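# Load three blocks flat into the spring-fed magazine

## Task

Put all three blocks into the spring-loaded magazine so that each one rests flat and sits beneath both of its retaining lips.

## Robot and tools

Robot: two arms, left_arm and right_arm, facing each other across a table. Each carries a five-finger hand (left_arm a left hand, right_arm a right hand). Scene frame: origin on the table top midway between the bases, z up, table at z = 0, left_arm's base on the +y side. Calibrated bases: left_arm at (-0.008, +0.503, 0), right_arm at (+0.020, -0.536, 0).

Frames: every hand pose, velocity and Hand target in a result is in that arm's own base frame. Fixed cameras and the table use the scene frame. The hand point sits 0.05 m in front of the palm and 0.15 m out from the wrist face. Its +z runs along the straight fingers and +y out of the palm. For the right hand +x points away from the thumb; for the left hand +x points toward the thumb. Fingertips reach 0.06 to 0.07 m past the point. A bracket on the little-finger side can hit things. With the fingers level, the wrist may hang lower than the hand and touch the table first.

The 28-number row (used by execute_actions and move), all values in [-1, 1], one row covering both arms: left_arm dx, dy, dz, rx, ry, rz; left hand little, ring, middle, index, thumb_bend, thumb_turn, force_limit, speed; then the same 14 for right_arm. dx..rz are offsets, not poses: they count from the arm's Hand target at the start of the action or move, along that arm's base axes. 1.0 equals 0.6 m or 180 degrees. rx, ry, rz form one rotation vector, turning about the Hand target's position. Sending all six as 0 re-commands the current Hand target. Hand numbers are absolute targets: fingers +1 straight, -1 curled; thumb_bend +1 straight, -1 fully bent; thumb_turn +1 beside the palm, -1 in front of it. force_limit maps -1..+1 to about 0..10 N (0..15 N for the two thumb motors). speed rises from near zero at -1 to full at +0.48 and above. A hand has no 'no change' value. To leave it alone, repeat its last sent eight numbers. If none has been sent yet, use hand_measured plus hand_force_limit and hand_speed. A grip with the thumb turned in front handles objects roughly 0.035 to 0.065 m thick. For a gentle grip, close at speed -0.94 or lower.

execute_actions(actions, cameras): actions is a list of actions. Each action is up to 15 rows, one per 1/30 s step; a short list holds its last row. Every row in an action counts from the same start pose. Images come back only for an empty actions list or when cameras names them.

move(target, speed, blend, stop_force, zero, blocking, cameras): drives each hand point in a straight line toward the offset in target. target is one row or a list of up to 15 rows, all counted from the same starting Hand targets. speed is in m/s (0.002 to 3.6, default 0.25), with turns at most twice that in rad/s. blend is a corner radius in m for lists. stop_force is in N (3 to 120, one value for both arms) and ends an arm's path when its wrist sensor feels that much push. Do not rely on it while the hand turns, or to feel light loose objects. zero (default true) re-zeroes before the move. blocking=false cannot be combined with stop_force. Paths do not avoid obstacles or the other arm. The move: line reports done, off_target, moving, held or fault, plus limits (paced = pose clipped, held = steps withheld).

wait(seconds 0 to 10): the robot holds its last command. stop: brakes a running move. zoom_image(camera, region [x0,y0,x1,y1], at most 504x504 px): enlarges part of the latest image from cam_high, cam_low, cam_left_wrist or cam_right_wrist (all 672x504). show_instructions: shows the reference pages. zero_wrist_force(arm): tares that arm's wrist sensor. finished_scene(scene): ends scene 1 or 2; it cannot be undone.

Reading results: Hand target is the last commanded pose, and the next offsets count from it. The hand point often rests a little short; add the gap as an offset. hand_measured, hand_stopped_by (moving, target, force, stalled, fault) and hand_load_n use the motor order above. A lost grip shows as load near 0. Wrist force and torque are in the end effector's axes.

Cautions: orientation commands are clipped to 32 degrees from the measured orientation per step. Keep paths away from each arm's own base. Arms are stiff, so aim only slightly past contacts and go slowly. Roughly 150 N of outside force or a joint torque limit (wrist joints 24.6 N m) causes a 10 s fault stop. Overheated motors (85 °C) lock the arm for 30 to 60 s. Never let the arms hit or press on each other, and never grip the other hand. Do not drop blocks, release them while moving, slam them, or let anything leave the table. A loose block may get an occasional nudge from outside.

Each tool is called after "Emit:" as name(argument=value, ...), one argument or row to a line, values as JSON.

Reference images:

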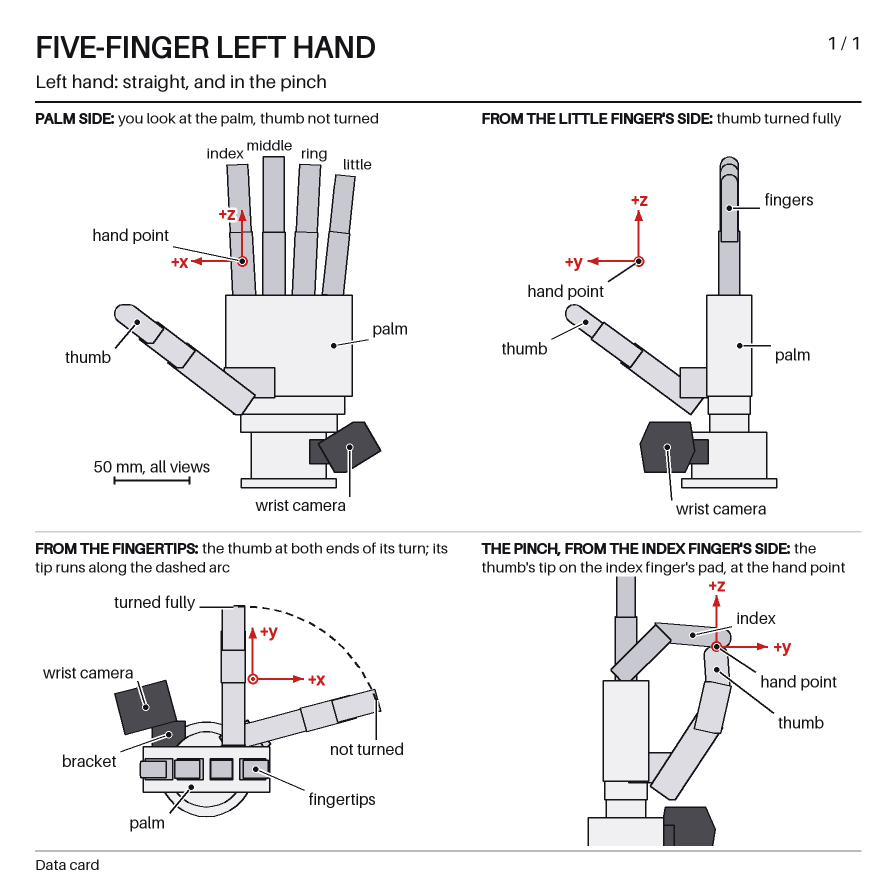

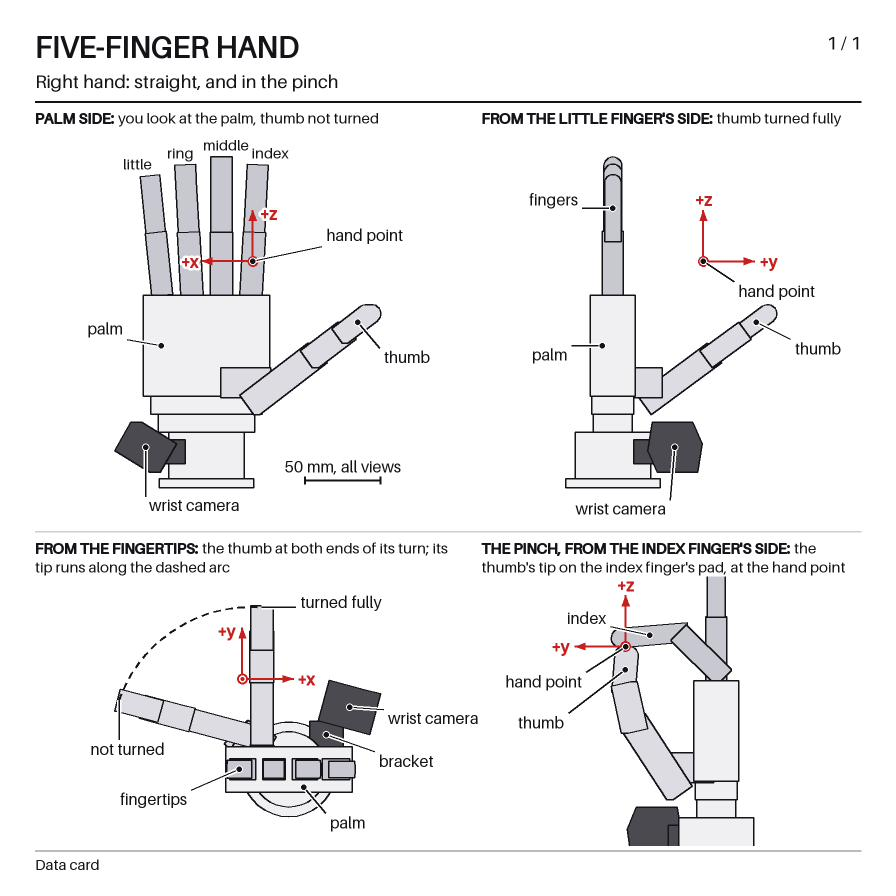

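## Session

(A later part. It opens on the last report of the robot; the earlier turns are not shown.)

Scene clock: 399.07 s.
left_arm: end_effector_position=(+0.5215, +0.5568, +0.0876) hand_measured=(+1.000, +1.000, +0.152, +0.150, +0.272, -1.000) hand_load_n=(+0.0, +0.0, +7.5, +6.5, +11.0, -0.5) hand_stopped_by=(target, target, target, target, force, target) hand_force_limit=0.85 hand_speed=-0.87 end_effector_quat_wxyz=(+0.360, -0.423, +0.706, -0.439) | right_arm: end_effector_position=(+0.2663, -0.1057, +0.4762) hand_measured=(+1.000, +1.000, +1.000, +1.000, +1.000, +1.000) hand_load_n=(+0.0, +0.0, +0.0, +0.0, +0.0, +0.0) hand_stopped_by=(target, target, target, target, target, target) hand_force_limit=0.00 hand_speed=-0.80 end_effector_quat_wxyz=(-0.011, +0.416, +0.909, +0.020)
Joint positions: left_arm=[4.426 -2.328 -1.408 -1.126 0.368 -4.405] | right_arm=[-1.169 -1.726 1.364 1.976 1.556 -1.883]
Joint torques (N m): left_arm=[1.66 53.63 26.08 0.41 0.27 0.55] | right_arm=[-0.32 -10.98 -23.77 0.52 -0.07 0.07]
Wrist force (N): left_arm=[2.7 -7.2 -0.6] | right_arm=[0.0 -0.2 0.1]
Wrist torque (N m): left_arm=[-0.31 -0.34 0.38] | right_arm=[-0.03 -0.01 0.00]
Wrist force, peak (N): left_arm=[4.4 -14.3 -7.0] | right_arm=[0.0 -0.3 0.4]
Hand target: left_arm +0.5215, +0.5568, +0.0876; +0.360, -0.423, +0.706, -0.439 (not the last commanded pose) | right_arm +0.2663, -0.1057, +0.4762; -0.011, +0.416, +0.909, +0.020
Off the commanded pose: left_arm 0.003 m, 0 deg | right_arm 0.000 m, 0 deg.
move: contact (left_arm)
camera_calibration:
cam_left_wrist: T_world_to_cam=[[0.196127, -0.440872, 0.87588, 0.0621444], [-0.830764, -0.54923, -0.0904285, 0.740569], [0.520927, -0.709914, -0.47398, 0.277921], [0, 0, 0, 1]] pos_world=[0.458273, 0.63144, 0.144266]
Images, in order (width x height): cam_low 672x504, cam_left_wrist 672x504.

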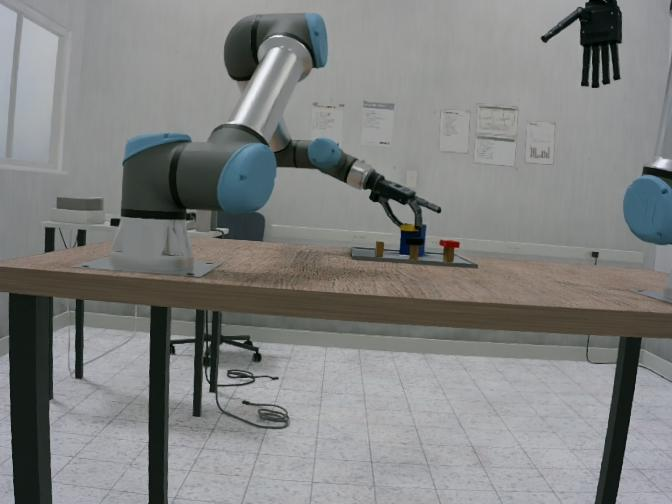

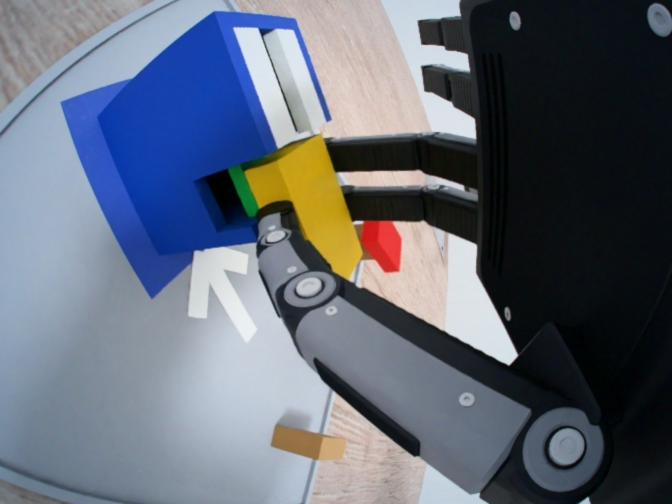

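Emit:
zoom_image(
  camera="cam_left_wrist",
  region=[290, 180, 390, 300],
)

Scaled by 4.200 from the camera's 672x504 image, which has a finer 960x720 frame.

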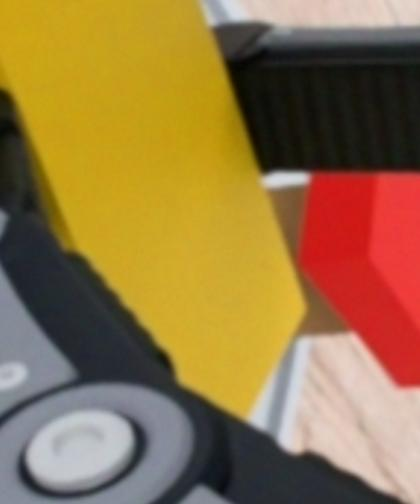

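Emit:
move(
  target=[
    [0,0,0.0233,0,0,0,1,1,0.152,0.15,-0.1,-1,0.85,-0.87,0,0,0,0,0,0,1,1,1,1,1,1,0,-0.8],
    [0,0,0.0233,-0.0353,0.0163,0,1,1,0.152,0.15,-0.1,-1,0.85,-0.87,0,0,0,0,0,0,1,1,1,1,1,1,0,-0.8],
  ],
  speed=0.03,
  cameras=["cam_left_wrist","cam_low"],
)

Emit:
zoom_image(
  camera="cam_low",
  region=[395, 210, 435, 245],
)

Emit:
zoom_image(
  camera="cam_left_wrist",
  region=[190, 60, 350, 220],
)

Scene clock: 409.17 s.
left_arm: end_effector_position=(+0.5215, +0.5568, +0.1016) hand_measured=(+1.000, +1.000, +0.152, +0.150, +0.272, -1.000) hand_load_n=(+0.0, +0.0, +7.5, +6.0, +12.0, -1.0) hand_stopped_by=(target, target, target, target, force, target) hand_force_limit=0.85 hand_speed=-0.87 end_effector_quat_wxyz=(+0.318, -0.454, +0.690, -0.466) end_effector_velocity=(+0.001, -0.001, +0.000) end_effector_angular_velocity=(-0.002, +0.001, -0.002) | right_arm: end_effector_position=(+0.2663, -0.1057, +0.4762) hand_measured=(+1.000, +1.000, +1.000, +1.000, +1.000, +1.000) hand_load_n=(+0.0, +0.0, +0.0, +0.0, +0.0, +0.0) hand_stopped_by=(target, target, target, target, target, target) hand_force_limit=0.00 hand_speed=-0.80 end_effector_quat_wxyz=(-0.011, +0.416, +0.909, +0.020)
Joint positions: left_arm=[4.422 -2.341 -1.316 -1.308 0.384 -4.424] | right_arm=[-1.169 -1.726 1.364 1.976 1.556 -1.883]
Joint velocities: left_arm=[-0.001 -0.001 0.003 -0.005 0.001 0.001] | right_arm=[within noise]
Joint torques (N m): left_arm=[-12.43 33.61 26.69 -0.53 0.86 0.3] | right_arm=[-0.42 -11.09 -24.68 0.53 -0.14 0.11]
Wrist force (N): left_arm=[1.2 -5.7 -0.6] | right_arm=[-0.1 -0.1 0.1]
Wrist torque (N m): left_arm=[-0.29 -0.40 0.45] | right_arm=[-0.02 0.01 0.00]
Wrist force, peak (N): left_arm=[3.0 -7.3 -0.6] | right_arm=[-0.1 -0.2 0.4]
Hand target: left_arm +0.5215, +0.5568, +0.1016; +0.318, -0.454, +0.690, -0.467 | right_arm +0.2663, -0.1057, +0.4762; -0.011, +0.416, +0.909, +0.020
Off the commanded pose: left_arm 0.000 m, 0 deg | right_arm 0.000 m, 0 deg.
move: done
camera_calibration:
cam_left_wrist: T_world_to_cam=[[0.241816, -0.342017, 0.908047, -0.0323119], [-0.832693, -0.553577, 0.013244, 0.734709], [0.498145, -0.759327, -0.418659, 0.318259], [0, 0, 0, 1]] pos_world=[0.461061, 0.637329, 0.152852]
Images, in order (width x height): cam_low 672x504, cam_left_wrist 672x504.

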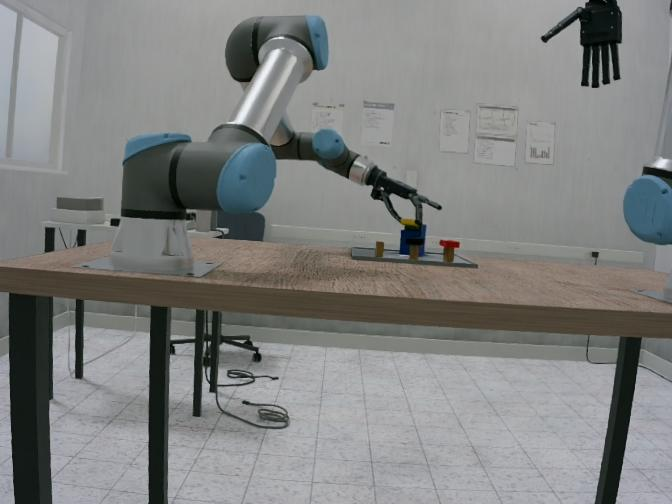

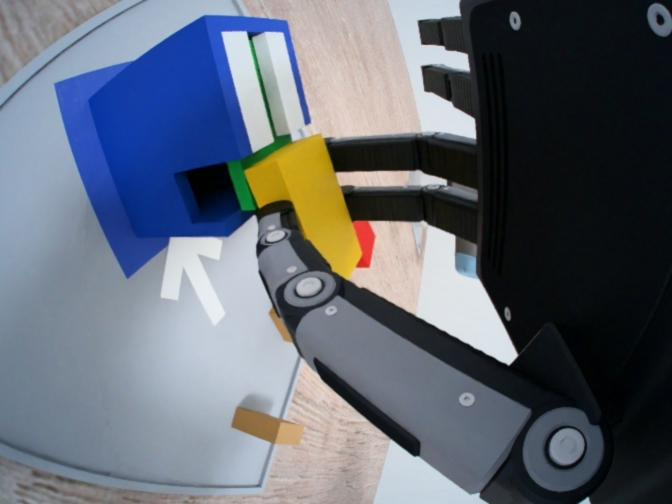

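Scaled by 12.600 from the camera's 672x504 image, which has a finer 960x720 frame.

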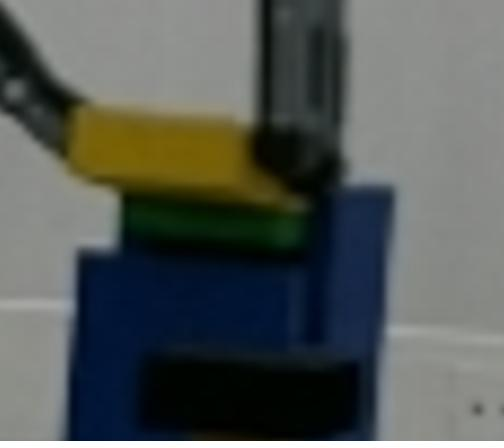

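Scaled by 3.150 from the camera's 672x504 image, which has a finer 960x720 frame.

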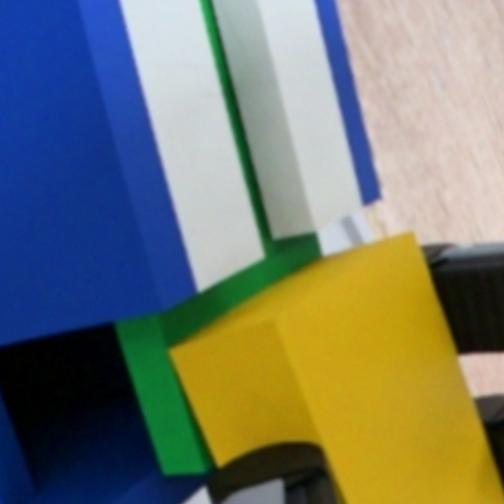

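Emit:
zoom_image(
  camera="cam_left_wrist",
  region=[215, 120, 315, 220],
)

Scaled by 5.040 from the camera's 672x504 image, which has a finer 960x720 frame.

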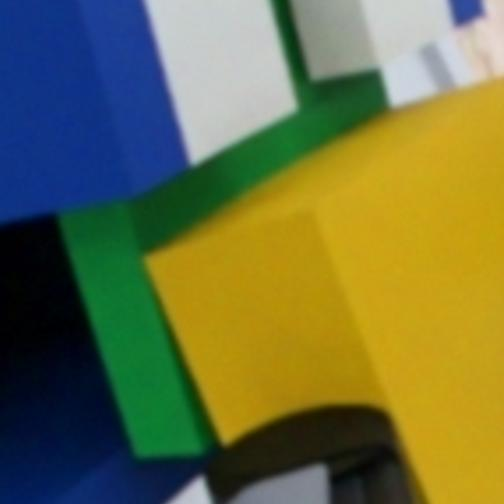

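Emit:
move(
  target=[0,0,-0.02,0,0,0,1,1,0.152,0.15,-0.1,-1,0.85,-0.87,0,0,0,0,0,0,1,1,1,1,1,1,0,-0.8],
  speed=0.01,
  stop_force=8,
  cameras=["cam_left_wrist","cam_low"],
)

Emit:
zoom_image(
  camera="cam_low",
  region=[395, 210, 435, 245],
)

Emit:
zoom_image(
  camera="cam_left_wrist",
  region=[215, 100, 335, 220],
)

Scene clock: 417.70 s.
left_arm: end_effector_position=(+0.5215, +0.5568, +0.0896) hand_measured=(+1.000, +1.000, +0.152, +0.150, +0.272, -1.000) hand_load_n=(+0.0, +0.0, +7.5, +6.0, +12.0, -1.0) hand_stopped_by=(target, target, target, target, force, target) hand_force_limit=0.85 hand_speed=-0.87 end_effector_quat_wxyz=(+0.318, -0.454, +0.690, -0.467) | right_arm: end_effector_position=(+0.2663, -0.1057, +0.4762) hand_measured=(+1.000, +1.000, +1.000, +1.000, +1.000, +1.000) hand_load_n=(+0.0, +0.0, +0.0, +0.0, +0.0, +0.0) hand_stopped_by=(target, target, target, target, target, target) hand_force_limit=0.00 hand_speed=-0.80 end_effector_quat_wxyz=(-0.011, +0.416, +0.909, +0.020)
Joint positions: left_arm=[4.422 -2.356 -1.324 -1.286 0.384 -4.424] | right_arm=[-1.169 -1.726 1.364 1.976 1.556 -1.883]
Joint torques (N m): left_arm=[-8.42 31.38 9.62 3.64 0.67 -0.84] | right_arm=[-0.43 -11.01 -24.11 0.55 -0.16 0.05]
Wrist force (N): left_arm=[1.6 -7.4 -1.8] | right_arm=[0.2 0.0 0.1]
Wrist torque (N m): left_arm=[-0.25 -0.35 0.46] | right_arm=[-0.01 -0.03 0.01]
Wrist force, peak (N): left_arm=[1.7 -7.7 -1.7] | right_arm=[0.0 -0.3 0.3]
Hand target: left_arm +0.5215, +0.5568, +0.0896; +0.318, -0.454, +0.690, -0.467 | right_arm +0.2663, -0.1057, +0.4762; -0.011, +0.416, +0.909, +0.020
Off the commanded pose: left_arm 0.000 m, 0 deg | right_arm 0.000 m, 0 deg.
move: done
camera_calibration:
cam_left_wrist: T_world_to_cam=[[0.241874, -0.341833, 0.908101, -0.0215674], [-0.832754, -0.55348, 0.0134611, 0.734804], [0.498014, -0.75948, -0.418536, 0.313377], [0, 0, 0, 1]] pos_world=[0.461061, 0.63733, 0.140854]
Images, in order (width x height): cam_low 672x504, cam_left_wrist 672x504.

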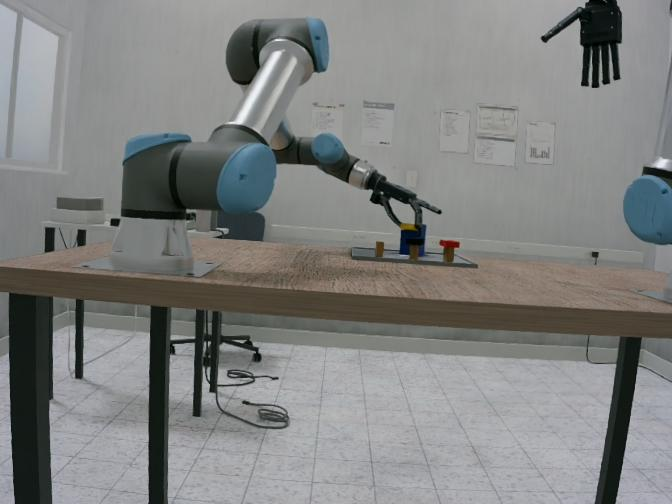

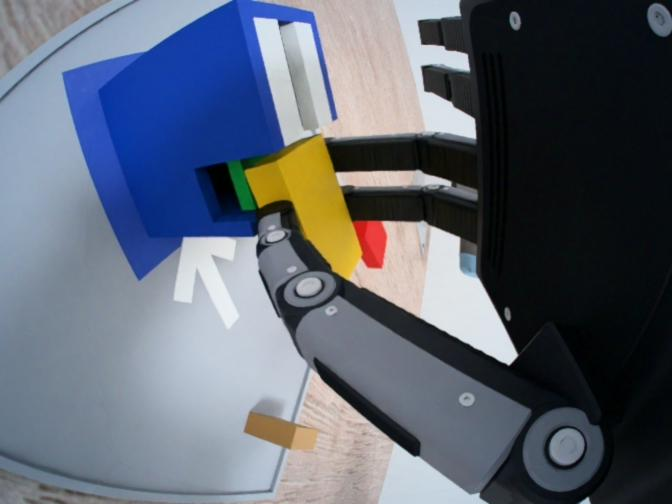

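Scaled by 12.600 from the camera's 672x504 image, which has a finer 960x720 frame.

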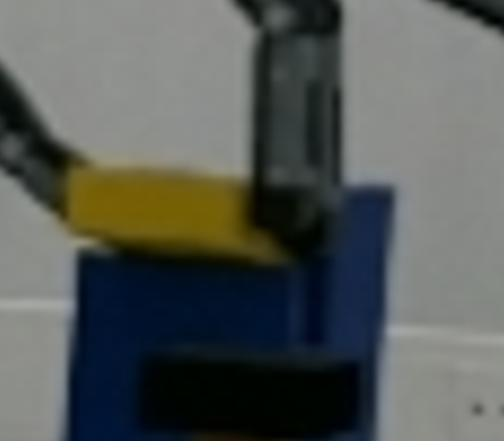

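Scaled by 4.200 from the camera's 672x504 image, which has a finer 960x720 frame.

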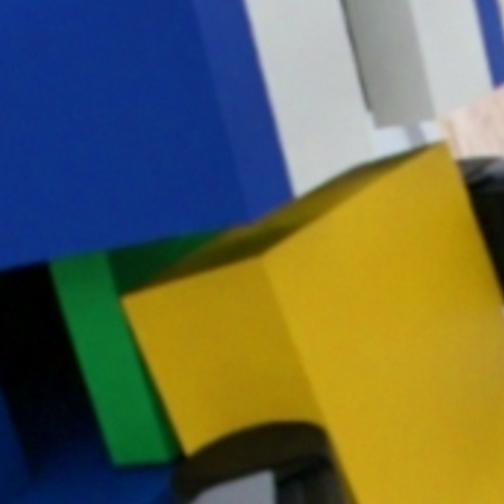

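Emit:
move(
  target=[0.0056,0.0121,0,0,0,0,1,1,0.152,0.15,-0.1,-1,0.85,-0.87,0,0,0,0,0,0,1,1,1,1,1,1,0,-0.8],
  speed=0.006,
  stop_force=6,
  cameras=["cam_left_wrist","cam_low"],
)

Emit:
zoom_image(
  camera="cam_low",
  region=[395, 210, 435, 245],
)

Emit:
zoom_image(
  camera="cam_left_wrist",
  region=[215, 100, 335, 220],
)

Scene clock: 421.33 s.
left_arm: end_effector_position=(+0.5232, +0.5602, +0.0896) hand_measured=(+1.000, +1.000, +0.152, +0.150, +0.272, -1.000) hand_load_n=(+0.0, +0.0, +7.0, +6.0, +12.0, +0.5) hand_stopped_by=(target, target, target, target, force, target) hand_force_limit=0.85 hand_speed=-0.87 end_effector_quat_wxyz=(+0.318, -0.454, +0.690, -0.467) | right_arm: end_effector_position=(+0.2663, -0.1057, +0.4762) hand_measured=(+1.000, +1.000, +1.000, +1.000, +1.000, +1.000) hand_load_n=(+0.0, +0.0, +0.0, +0.0, +0.0, +0.0) hand_stopped_by=(target, target, target, target, target, target) hand_force_limit=0.00 hand_speed=-0.80 end_effector_quat_wxyz=(-0.011, +0.416, +0.909, +0.020)
Joint positions: left_arm=[4.421 -2.364 -1.309 -1.291 0.384 -4.426] | right_arm=[-1.169 -1.726 1.364 1.976 1.556 -1.883]
Joint torques (N m): left_arm=[2.15 56.21 12.03 4.04 -1.44 1.4] | right_arm=[-0.33 -10.92 -24.16 0.54 -0.06 0.08]
Wrist force (N): left_arm=[4.2 -5.5 -2.2] | right_arm=[-0.1 -0.1 0.2]
Wrist torque (N m): left_arm=[-0.26 -0.39 0.40] | right_arm=[-0.02 0.00 -0.01]
Wrist force, peak (N): left_arm=[10.1 -7.2 -2.9] | right_arm=[-0.2 -0.1 0.3]
Hand target: left_arm +0.5231, +0.5602, +0.0896; +0.318, -0.454, +0.690, -0.467 (not the last commanded pose) | right_arm +0.2663, -0.1057, +0.4762; -0.011, +0.416, +0.909, +0.020
Off the commanded pose: left_arm 0.004 m, 0 deg | right_arm 0.000 m, 0 deg.
move: contact (left_arm)
camera_calibration:
cam_left_wrist: T_world_to_cam=[[0.241854, -0.341846, 0.908101, -0.0207402], [-0.83276, -0.553472, 0.0134391, 0.738074], [0.498014, -0.75948, -0.418535, 0.315238], [0, 0, 0, 1]] pos_world=[0.462661, 0.64083, 0.140854]
Images, in order (width x height): cam_low 672x504, cam_left_wrist 672x504.

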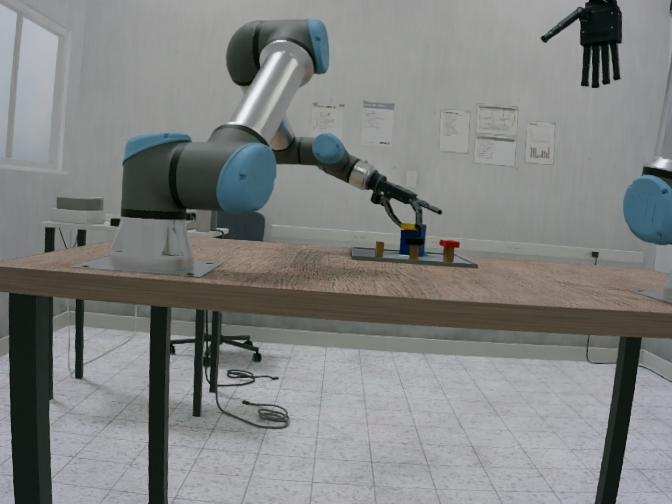

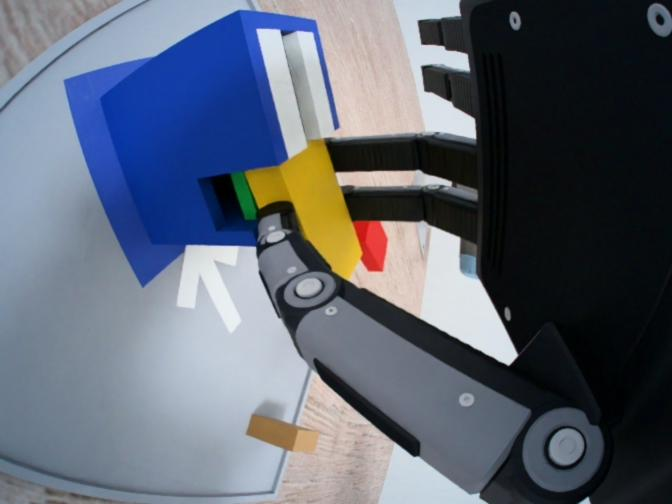

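Scaled by 12.600 from the camera's 672x504 image, which has a finer 960x720 frame.

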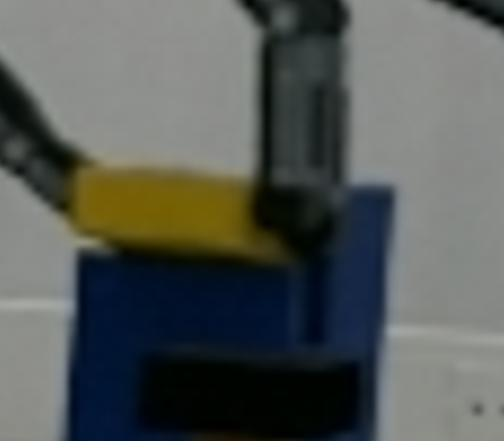

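Scaled by 4.200 from the camera's 672x504 image, which has a finer 960x720 frame.

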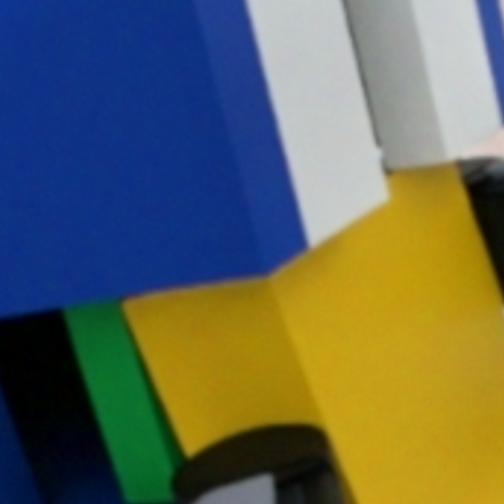

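Emit:
zoom_image(
  camera="cam_left_wrist",
  region=[285, 100, 375, 190],
)

Emit:
zoom_image(
  camera="cam_low",
  region=[408, 215, 432, 240],
)

Scaled by 5.600 from the camera's 672x504 image, which has a finer 960x720 frame.

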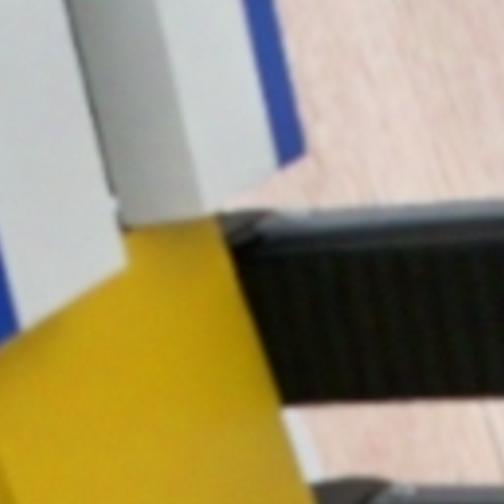

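Scaled by 20.160 from the camera's 672x504 image, which has a finer 960x720 frame.

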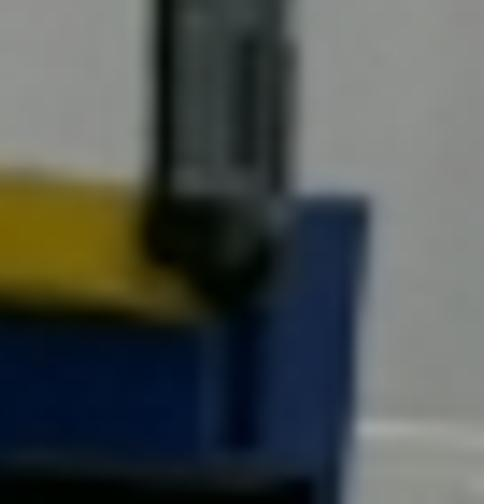

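Emit:
move(
  target=[
    [-0.0014,-0.003,0,0,0,0,1,1,0.152,0.15,-0.1,-1,0.85,-0.87,0,0,0,0,0,0,1,1,1,1,1,1,0,-0.8],
    [-0.0014,-0.003,0.0673,0,0,0,1,1,0.152,0.15,-0.1,-1,0.85,-0.87,0,0,0,0,0,0,1,1,1,1,1,1,0,-0.8],
    [0.0279,0.0603,0.0673,0.0413,-0.0191,0,1,1,0.152,0.15,-0.1,-1,0.85,-0.87,0,0,0,0,0,0,1,1,1,1,1,1,0,-0.8],
  ],
  speed=0.05,
  blend=[0.001,0.01,0],
  cameras=["cam_left_wrist","cam_low"],
)

Emit:
zoom_image(
  camera="cam_low",
  region=[395, 210, 435, 245],
)

Scene clock: 451.53 s.
left_arm: end_effector_position=(+0.5398, +0.5963, +0.1299) hand_measured=(+1.000, +1.000, +0.152, +0.150, +0.272, -1.000) hand_load_n=(+0.0, +0.0, +6.5, +5.0, +13.5, +0.5) hand_stopped_by=(target, target, target, target, force, target) hand_force_limit=0.85 hand_speed=-0.87 end_effector_quat_wxyz=(+0.367, -0.418, +0.709, -0.434) end_effector_velocity=(+0.000, +0.001, +0.000) end_effector_angular_velocity=(+0.005, -0.002, +0.001) | right_arm: end_effector_position=(+0.2663, -0.1057, +0.4762) hand_measured=(+1.000, +1.000, +1.000, +1.000, +1.000, +1.000) hand_load_n=(+0.0, -0.5, +0.0, +0.0, +0.0, +0.0) hand_stopped_by=(target, target, target, target, target, target) hand_force_limit=0.00 hand_speed=-0.80 end_effector_quat_wxyz=(-0.011, +0.416, +0.909, +0.020)
Joint positions: left_arm=[4.418 -2.367 -1.222 -1.234 0.364 -4.425] | right_arm=[-1.169 -1.726 1.364 1.976 1.556 -1.883]
Joint velocities: left_arm=[0 -0.002 0.001 0.006 0 0] | right_arm=[within noise]
Joint torques (N m): left_arm=[-11.49 35.77 27.35 3.94 -2.98 -1.09] | right_arm=[-0.32 -11.24 -24.4 0.6 -0.03 0.18]
Wrist force (N): left_arm=[2.5 -1.7 0.2] | right_arm=[-0.1 -0.1 0.3]
Wrist torque (N m): left_arm=[-0.07 -0.41 0.32] | right_arm=[-0.03 0.00 -0.01]
Wrist force, peak (N): left_arm=[4.1 -5.9 -2.3] | right_arm=[-0.1 -0.4 0.0]
Hand target: left_arm +0.5399, +0.5964, +0.1299; +0.367, -0.418, +0.709, -0.434 | right_arm +0.2663, -0.1057, +0.4762; -0.011, +0.416, +0.909, +0.020
Off the commanded pose: left_arm 0.000 m, 0 deg | right_arm 0.000 m, 0 deg.
move: done
camera_calibration:
cam_left_wrist: T_world_to_cam=[[0.188605, -0.457003, 0.869239, 0.0533822], [-0.829963, -0.547328, -0.107675, 0.781906], [0.524967, -0.701128, -0.482524, 0.310159], [0, 0, 0, 1]] pos_world=[0.476062, 0.669816, 0.18745]
Images, in order (width x height): cam_low 672x504, cam_left_wrist 672x504.

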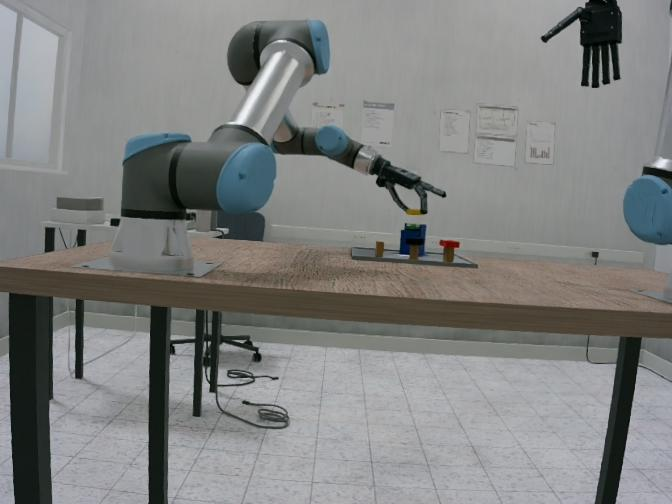

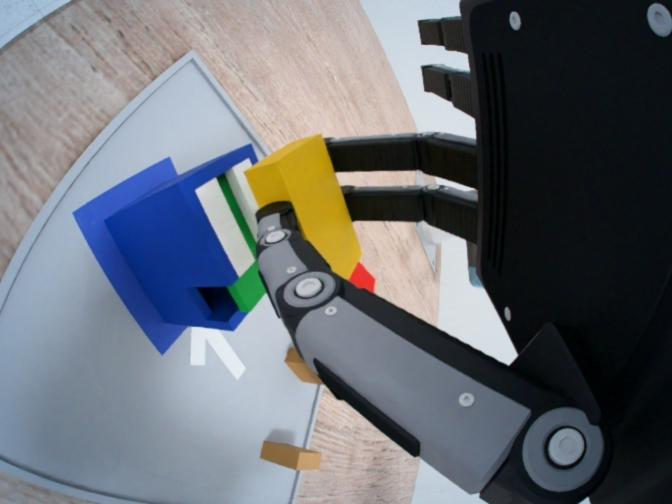

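Scaled by 12.600 from the camera's 672x504 image, which has a finer 960x720 frame.

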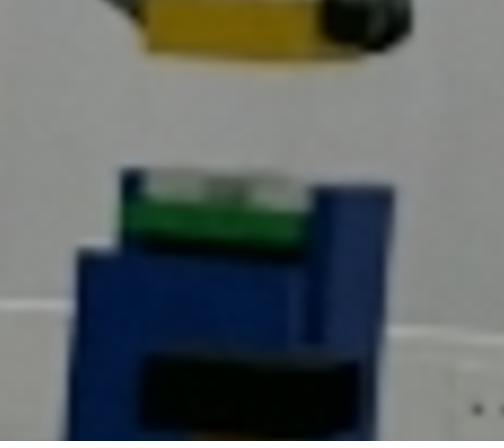

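Emit:
move(
  target=[0,0,-0.0467,0,0,0,1,1,0.152,0.15,-0.1,-1,0.85,-0.87,0,0,0,0,0,0,1,1,1,1,1,1,0,-0.8],
  speed=0.015,
  stop_force=3,
)

Scene clock: 454.80 s.
left_arm: end_effector_position=(+0.5399, +0.5964, +0.1048) hand_measured=(+1.000, +1.000, +0.152, +0.150, +0.272, -1.000) hand_load_n=(+0.0, +0.0, +6.5, +5.5, +13.0, +0.0) hand_stopped_by=(target, target, target, target, force, target) hand_force_limit=0.85 hand_speed=-0.87 end_effector_quat_wxyz=(+0.367, -0.418, +0.709, -0.434) | right_arm: end_effector_position=(+0.2663, -0.1057, +0.4762) hand_measured=(+1.000, +1.000, +1.000, +1.000, +1.000, +1.000) hand_load_n=(+0.0, +0.0, +0.0, +0.0, +0.0, +0.0) hand_stopped_by=(target, target, target, target, target, target) hand_force_limit=0.00 hand_speed=-0.80 end_effector_quat_wxyz=(-0.011, +0.416, +0.909, +0.020)
Joint positions: left_arm=[4.418 -2.396 -1.24 -1.187 0.364 -4.425] | right_arm=[-1.169 -1.726 1.364 1.976 1.556 -1.883]
Joint torques (N m): left_arm=[-8.61 60.22 27.4 0.61 0.43 0.11] | right_arm=[-0.7 -11.47 -24.91 0.53 -0.14 0.11]
Wrist force (N): left_arm=[2.0 -2.6 0.0] | right_arm=[0.0 0.1 0.0]
Wrist torque (N m): left_arm=[-0.13 -0.38 0.31] | right_arm=[0.01 -0.01 0.01]
Wrist force, peak (N): left_arm=[0.4 -7.4 -1.1] | right_arm=[-0.2 0.1 0.4]
Hand target: left_arm +0.5399, +0.5964, +0.1048; +0.367, -0.418, +0.709, -0.434 (not the last commanded pose) | right_arm +0.2663, -0.1057, +0.4762; -0.011, +0.416, +0.909, +0.020
Off the commanded pose: left_arm 0.003 m, 0 deg | right_arm 0.000 m, 0 deg.
move: contact (left_arm)

Emit:
move(
  target=[
    [0,0,0.0017,0,0,0,1,1,0.152,0.15,0.36,-1,0.85,-0.87,0,0,0,0,0,0,1,1,1,1,1,1,0,-0.8],
    [0,0,0.0083,0.0192,-0.0089,0,1,1,0.152,0.15,0.36,-1,0.85,-0.87,0,0,0,0,0,0,1,1,1,1,1,1,0,-0.8],
    [0,0,0.0083,0.0192,-0.0089,0,1,1,0.25,0.25,0.45,-1,0.85,-0.87,0,0,0,0,0,0,1,1,1,1,1,1,0,-0.8],
    [-0.0042,-0.0091,0.0008,0.0192,-0.0089,0,1,1,0.25,0.25,0.45,-1,0.85,-0.87,0,0,0,0,0,0,1,1,1,1,1,1,0,-0.8],
    [-0.0042,-0.0091,0.0008,0.0192,-0.0089,0,1,1,0.152,0.15,0.45,-1,1,-0.87,0,0,0,0,0,0,1,1,1,1,1,1,0,-0.8],
  ],
  speed=0.03,
  cameras=["cam_left_wrist","cam_low"],
)

Emit:
zoom_image(
  camera="cam_left_wrist",
  region=[190, 90, 390, 290],
)

Scene clock: 460.77 s.
left_arm: end_effector_position=(+0.5373, +0.5909, +0.1053) hand_measured=(+1.000, +1.000, +0.152, +0.150, +0.450, -1.000) hand_load_n=(+0.0, +0.0, +0.0, +0.0, +0.0, +0.0) hand_stopped_by=(target, target, target, target, target, target) hand_force_limit=1.00 hand_speed=-0.87 end_effector_quat_wxyz=(+0.389, -0.400, +0.716, -0.418) | right_arm: end_effector_position=(+0.2663, -0.1057, +0.4762) hand_measured=(+1.000, +1.000, +1.000, +1.000, +1.000, +1.000) hand_load_n=(+0.0, +0.0, +0.0, +0.0, +0.0, +0.0) hand_stopped_by=(target, target, target, target, target, target) hand_force_limit=0.00 hand_speed=-0.80 end_effector_quat_wxyz=(-0.011, +0.416, +0.909, +0.020)
Joint positions: left_arm=[4.421 -2.367 -1.311 -1.089 0.355 -4.414] | right_arm=[-1.169 -1.726 1.364 1.976 1.556 -1.883]
Joint torques (N m): left_arm=[11.75 58.22 12.27 4.21 -0.15 -0.38] | right_arm=[-0.24 -10.63 -24.58 0.52 -0.09 0.11]
Wrist force (N): left_arm=[2.1 -2.7 0.4] | right_arm=[-0.1 -0.2 -0.1]
Wrist torque (N m): left_arm=[-0.14 -0.36 0.17] | right_arm=[-0.02 0.00 0.00]
Wrist force, peak (N): left_arm=[1.1 -7.3 0.9] | right_arm=[-0.1 -0.4 0.3]
Hand target: left_arm +0.5373, +0.5909, +0.1053; +0.389, -0.400, +0.716, -0.418 | right_arm +0.2663, -0.1057, +0.4762; -0.011, +0.416, +0.909, +0.020
Off the commanded pose: left_arm 0.000 m, 0 deg | right_arm 0.000 m, 0 deg.
move: done
camera_calibration:
cam_left_wrist: T_world_to_cam=[[0.164435, -0.509157, 0.84482, 0.119226], [-0.82617, -0.53901, -0.164046, 0.773282], [0.538891, -0.67099, -0.509282, 0.273388], [0, 0, 0, 1]] pos_world=[0.471932, 0.660952, 0.165362]
Images, in order (width x height): cam_low 672x504, cam_left_wrist 672x504.

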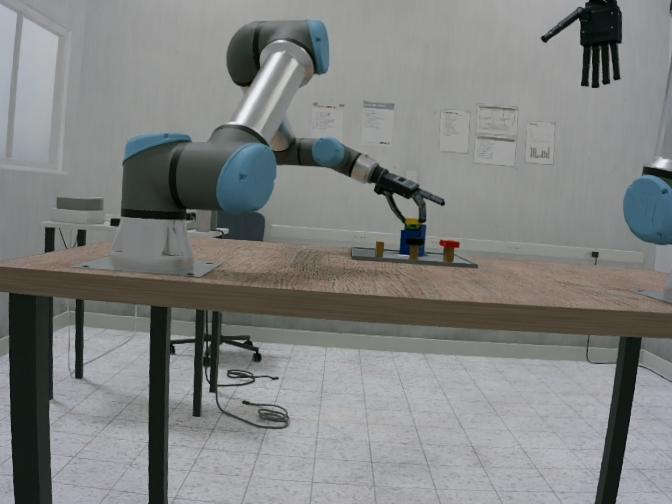

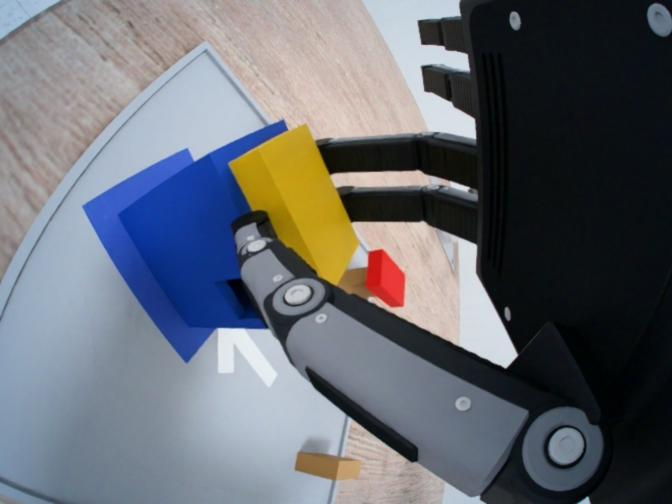

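Scaled by 2.520 from the camera's 672x504 image, which has a finer 960x720 frame.

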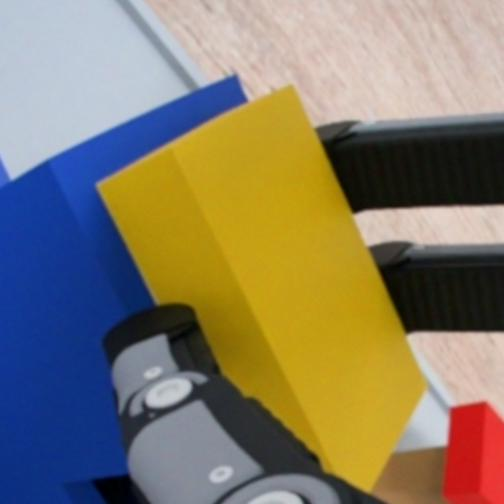

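Emit:
move(
  target=[0,0,0,0,0,0,1,1,0.152,0.15,-0.12,-1,1,-0.87,0,0,0,0,0,0,1,1,1,1,1,1,0,-0.8],
  speed=0.03,
)

Scene clock: 463.17 s.
left_arm: end_effector_position=(+0.5373, +0.5909, +0.1053) hand_measured=(+1.000, +1.000, +0.152, +0.150, +0.268, -1.000) hand_load_n=(+0.0, +0.0, +6.5, +7.0, +15.5, -0.5) hand_stopped_by=(target, target, target, target, force, target) hand_force_limit=1.00 hand_speed=-0.87 end_effector_quat_wxyz=(+0.389, -0.400, +0.716, -0.418) | right_arm: end_effector_position=(+0.2663, -0.1057, +0.4762) hand_measured=(+1.000, +1.000, +1.000, +1.000, +1.000, +1.000) hand_load_n=(+0.0, +0.0, +0.0, +0.0, +0.0, +0.0) hand_stopped_by=(target, target, target, target, target, target) hand_force_limit=0.00 hand_speed=-0.80 end_effector_quat_wxyz=(-0.011, +0.416, +0.909, +0.020)
Joint positions: left_arm=[4.421 -2.367 -1.311 -1.089 0.355 -4.414] | right_arm=[-1.169 -1.726 1.364 1.976 1.556 -1.883]
Joint torques (N m): left_arm=[13.31 58.03 12.82 4.08 -0.11 -0.81] | right_arm=[-0.69 -10.96 -24.49 0.56 -0.12 0.18]
Wrist force (N): left_arm=[2.5 -2.2 0.5] | right_arm=[-0.2 0.0 0.1]
Wrist torque (N m): left_arm=[-0.15 -0.40 0.18] | right_arm=[-0.01 0.02 -0.01]
Wrist force, peak (N): left_arm=[2.4 -3.0 0.1] | right_arm=[0.1 -0.1 0.4]
Hand target: left_arm +0.5373, +0.5909, +0.1053; +0.389, -0.400, +0.716, -0.418 | right_arm +0.2663, -0.1057, +0.4762; -0.011, +0.416, +0.909, +0.020
Off the commanded pose: left_arm 0.000 m, 0 deg | right_arm 0.000 m, 0 deg.
move: done

Emit:
move(
  target=[
    [0,0,0.03,0,0,0,1,1,0.152,0.15,-0.12,-1,1,-0.87,0,0,0,0,0,0,1,1,1,1,1,1,0,-0.8],
    [-0.0286,-0.0617,0.0178,-0.0555,0.0257,0,1,1,0.152,0.15,-0.12,-1,1,-0.87,0,0,0,0,0,0,1,1,1,1,1,1,0,-0.8],
  ],
  speed=0.06,
  blend=[0.005,0],
  cameras=["cam_left_wrist","cam_low"],
)

Emit:
zoom_image(
  camera="cam_left_wrist",
  region=[190, 60, 390, 260],
)

Emit:
zoom_image(
  camera="cam_low",
  region=[395, 210, 435, 245],
)

Scene clock: 467.37 s.
left_arm: end_effector_position=(+0.5202, +0.5540, +0.1160) hand_measured=(+1.000, +1.000, +0.152, +0.150, +0.268, -1.000) hand_load_n=(+0.0, +0.0, +6.5, +7.5, +15.5, -1.0) hand_stopped_by=(target, target, target, target, force, target) hand_force_limit=1.00 hand_speed=-0.87 end_effector_quat_wxyz=(+0.324, -0.449, +0.692, -0.463) | right_arm: end_effector_position=(+0.2663, -0.1057, +0.4762) hand_measured=(+1.000, +1.000, +1.000, +1.000, +1.000, +1.000) hand_load_n=(+0.0, +0.0, +0.0, +0.0, +0.0, +0.0) hand_stopped_by=(target, target, target, target, target, target) hand_force_limit=0.00 hand_speed=-0.80 end_effector_quat_wxyz=(-0.011, +0.416, +0.909, +0.020)
Joint positions: left_arm=[4.423 -2.313 -1.33 -1.31 0.382 -4.419] | right_arm=[-1.169 -1.726 1.364 1.976 1.556 -1.883]
Joint torques (N m): left_arm=[13.86 57.9 12.02 0.55 0.35 1.2] | right_arm=[-0.38 -11.04 -25.02 0.49 -0.1 0.09]
Wrist force (N): left_arm=[2.3 -2.4 0.1] | right_arm=[0.0 0.0 0.1]
Wrist torque (N m): left_arm=[-0.14 -0.33 0.29] | right_arm=[-0.01 0.00 0.00]
Wrist force, peak (N): left_arm=[2.6 -2.5 0.2] | right_arm=[0.0 -0.3 0.3]
Hand target: left_arm +0.5202, +0.5539, +0.1160; +0.324, -0.449, +0.692, -0.463 | right_arm +0.2663, -0.1057, +0.4762; -0.011, +0.416, +0.909, +0.020
Off the commanded pose: left_arm 0.000 m, 0 deg | right_arm 0.000 m, 0 deg.
move: done
camera_calibration:
cam_left_wrist: T_world_to_cam=[[0.235117, -0.35639, 0.904271, -0.0340887], [-0.832841, -0.55351, -0.00160409, 0.733645], [0.501095, -0.752737, -0.426956, 0.31866], [0, 0, 0, 1]] pos_world=[0.459346, 0.633798, 0.168056]
Images, in order (width x height): cam_low 672x504, cam_left_wrist 672x504.

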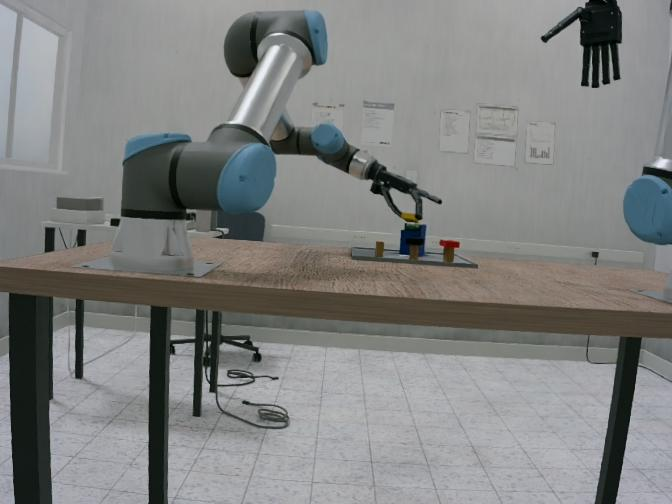

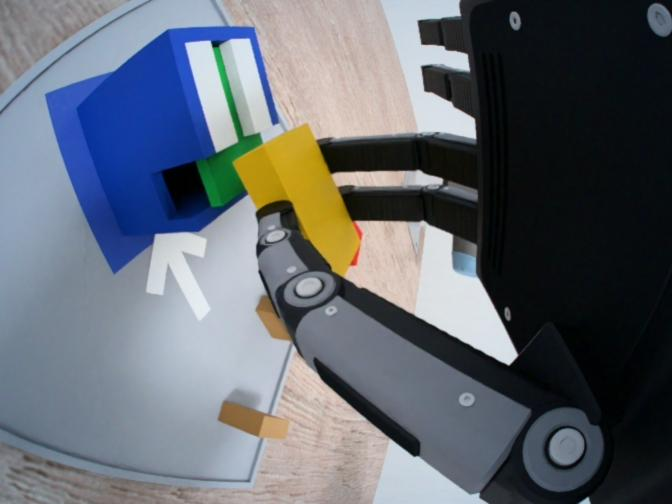

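Scaled by 2.520 from the camera's 672x504 image, which has a finer 960x720 frame.

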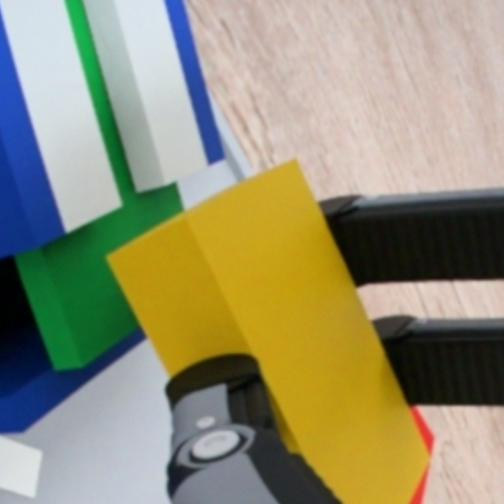

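Scaled by 12.600 from the camera's 672x504 image, which has a finer 960x720 frame.

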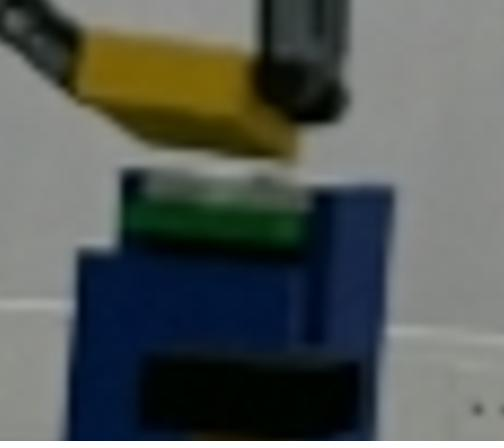

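Emit:
move(
  target=[0,0,-0.0408,0,0,0,1,1,0.152,0.15,-0.12,-1,1,-0.87,0,0,0,0,0,0,1,1,1,1,1,1,0,-0.8],
  speed=0.012,
  stop_force=8,
  cameras=["cam_left_wrist","cam_low"],
)

Emit:
zoom_image(
  camera="cam_left_wrist",
  region=[215, 90, 375, 250],
)

Emit:
zoom_image(
  camera="cam_low",
  region=[395, 210, 435, 245],
)

Scene clock: 470.90 s.
left_arm: end_effector_position=(+0.5202, +0.5539, +0.0915) hand_measured=(+1.000, +1.000, +0.152, +0.150, +0.268, -1.000) hand_load_n=(+0.0, +0.0, +7.0, +7.0, +15.0, -0.5) hand_stopped_by=(target, target, target, target, force, target) hand_force_limit=1.00 hand_speed=-0.87 end_effector_quat_wxyz=(+0.324, -0.449, +0.692, -0.463) | right_arm: end_effector_position=(+0.2663, -0.1057, +0.4762) hand_measured=(+1.000, +1.000, +1.000, +1.000, +1.000, +1.000) hand_load_n=(+0.0, +0.0, +0.0, +0.0, +0.0, +0.0) hand_stopped_by=(target, target, target, target, target, target) hand_force_limit=0.00 hand_speed=-0.80 end_effector_quat_wxyz=(-0.011, +0.416, +0.909, +0.020)
Joint positions: left_arm=[4.423 -2.342 -1.347 -1.264 0.382 -4.419] | right_arm=[-1.169 -1.726 1.364 1.976 1.556 -1.883]
Joint torques (N m): left_arm=[11.98 31.63 10.32 4.08 0 -0.9] | right_arm=[-0.15 -10.88 -24.37 0.55 -0.11 0.2]
Wrist force (N): left_arm=[4.2 -6.6 -2.0] | right_arm=[-0.2 0.0 0.1]
Wrist torque (N m): left_arm=[-0.13 -0.30 0.38] | right_arm=[-0.01 0.02 0.00]
Wrist force, peak (N): left_arm=[4.3 -7.2 -1.9] | right_arm=[-0.1 -0.4 0.1]
Hand target: left_arm +0.5202, +0.5539, +0.0915; +0.324, -0.449, +0.692, -0.463 | right_arm +0.2663, -0.1057, +0.4762; -0.011, +0.416, +0.909, +0.020
Off the commanded pose: left_arm 0.000 m, 0 deg | right_arm 0.000 m, 0 deg.
move: done
camera_calibration:
cam_left_wrist: T_world_to_cam=[[0.235212, -0.356082, 0.904368, -0.0122242], [-0.83288, -0.553453, -0.00129458, 0.733488], [0.500986, -0.752925, -0.426752, 0.308266], [0, 0, 0, 1]] pos_world=[0.459346, 0.633699, 0.143558]
Images, in order (width x height): cam_low 672x504, cam_left_wrist 672x504.

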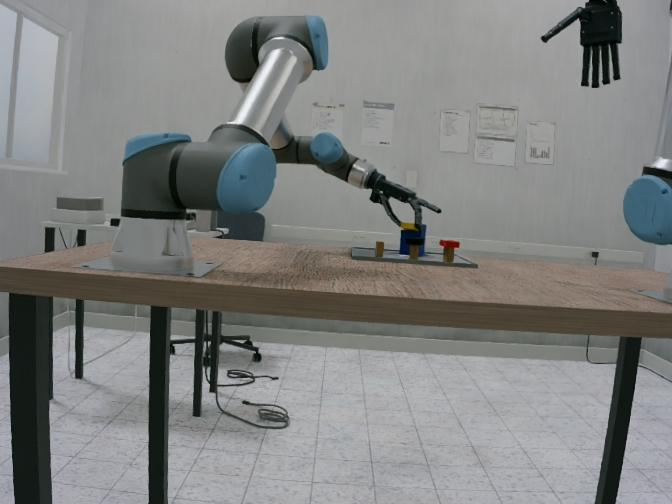

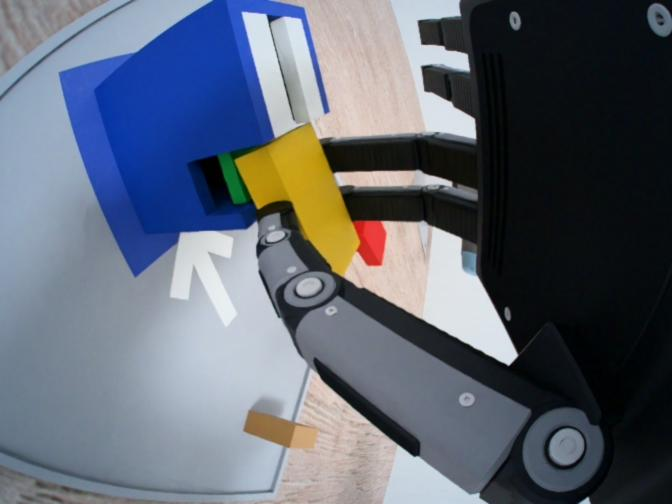

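Scaled by 3.150 from the camera's 672x504 image, which has a finer 960x720 frame.

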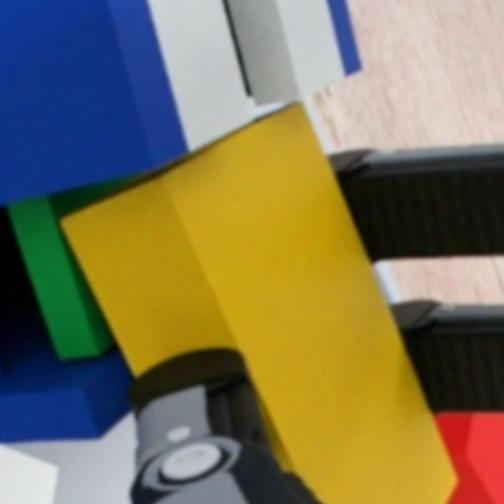

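Scaled by 12.600 from the camera's 672x504 image, which has a finer 960x720 frame.

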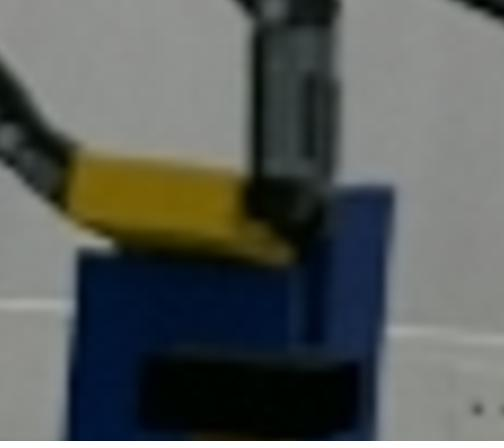

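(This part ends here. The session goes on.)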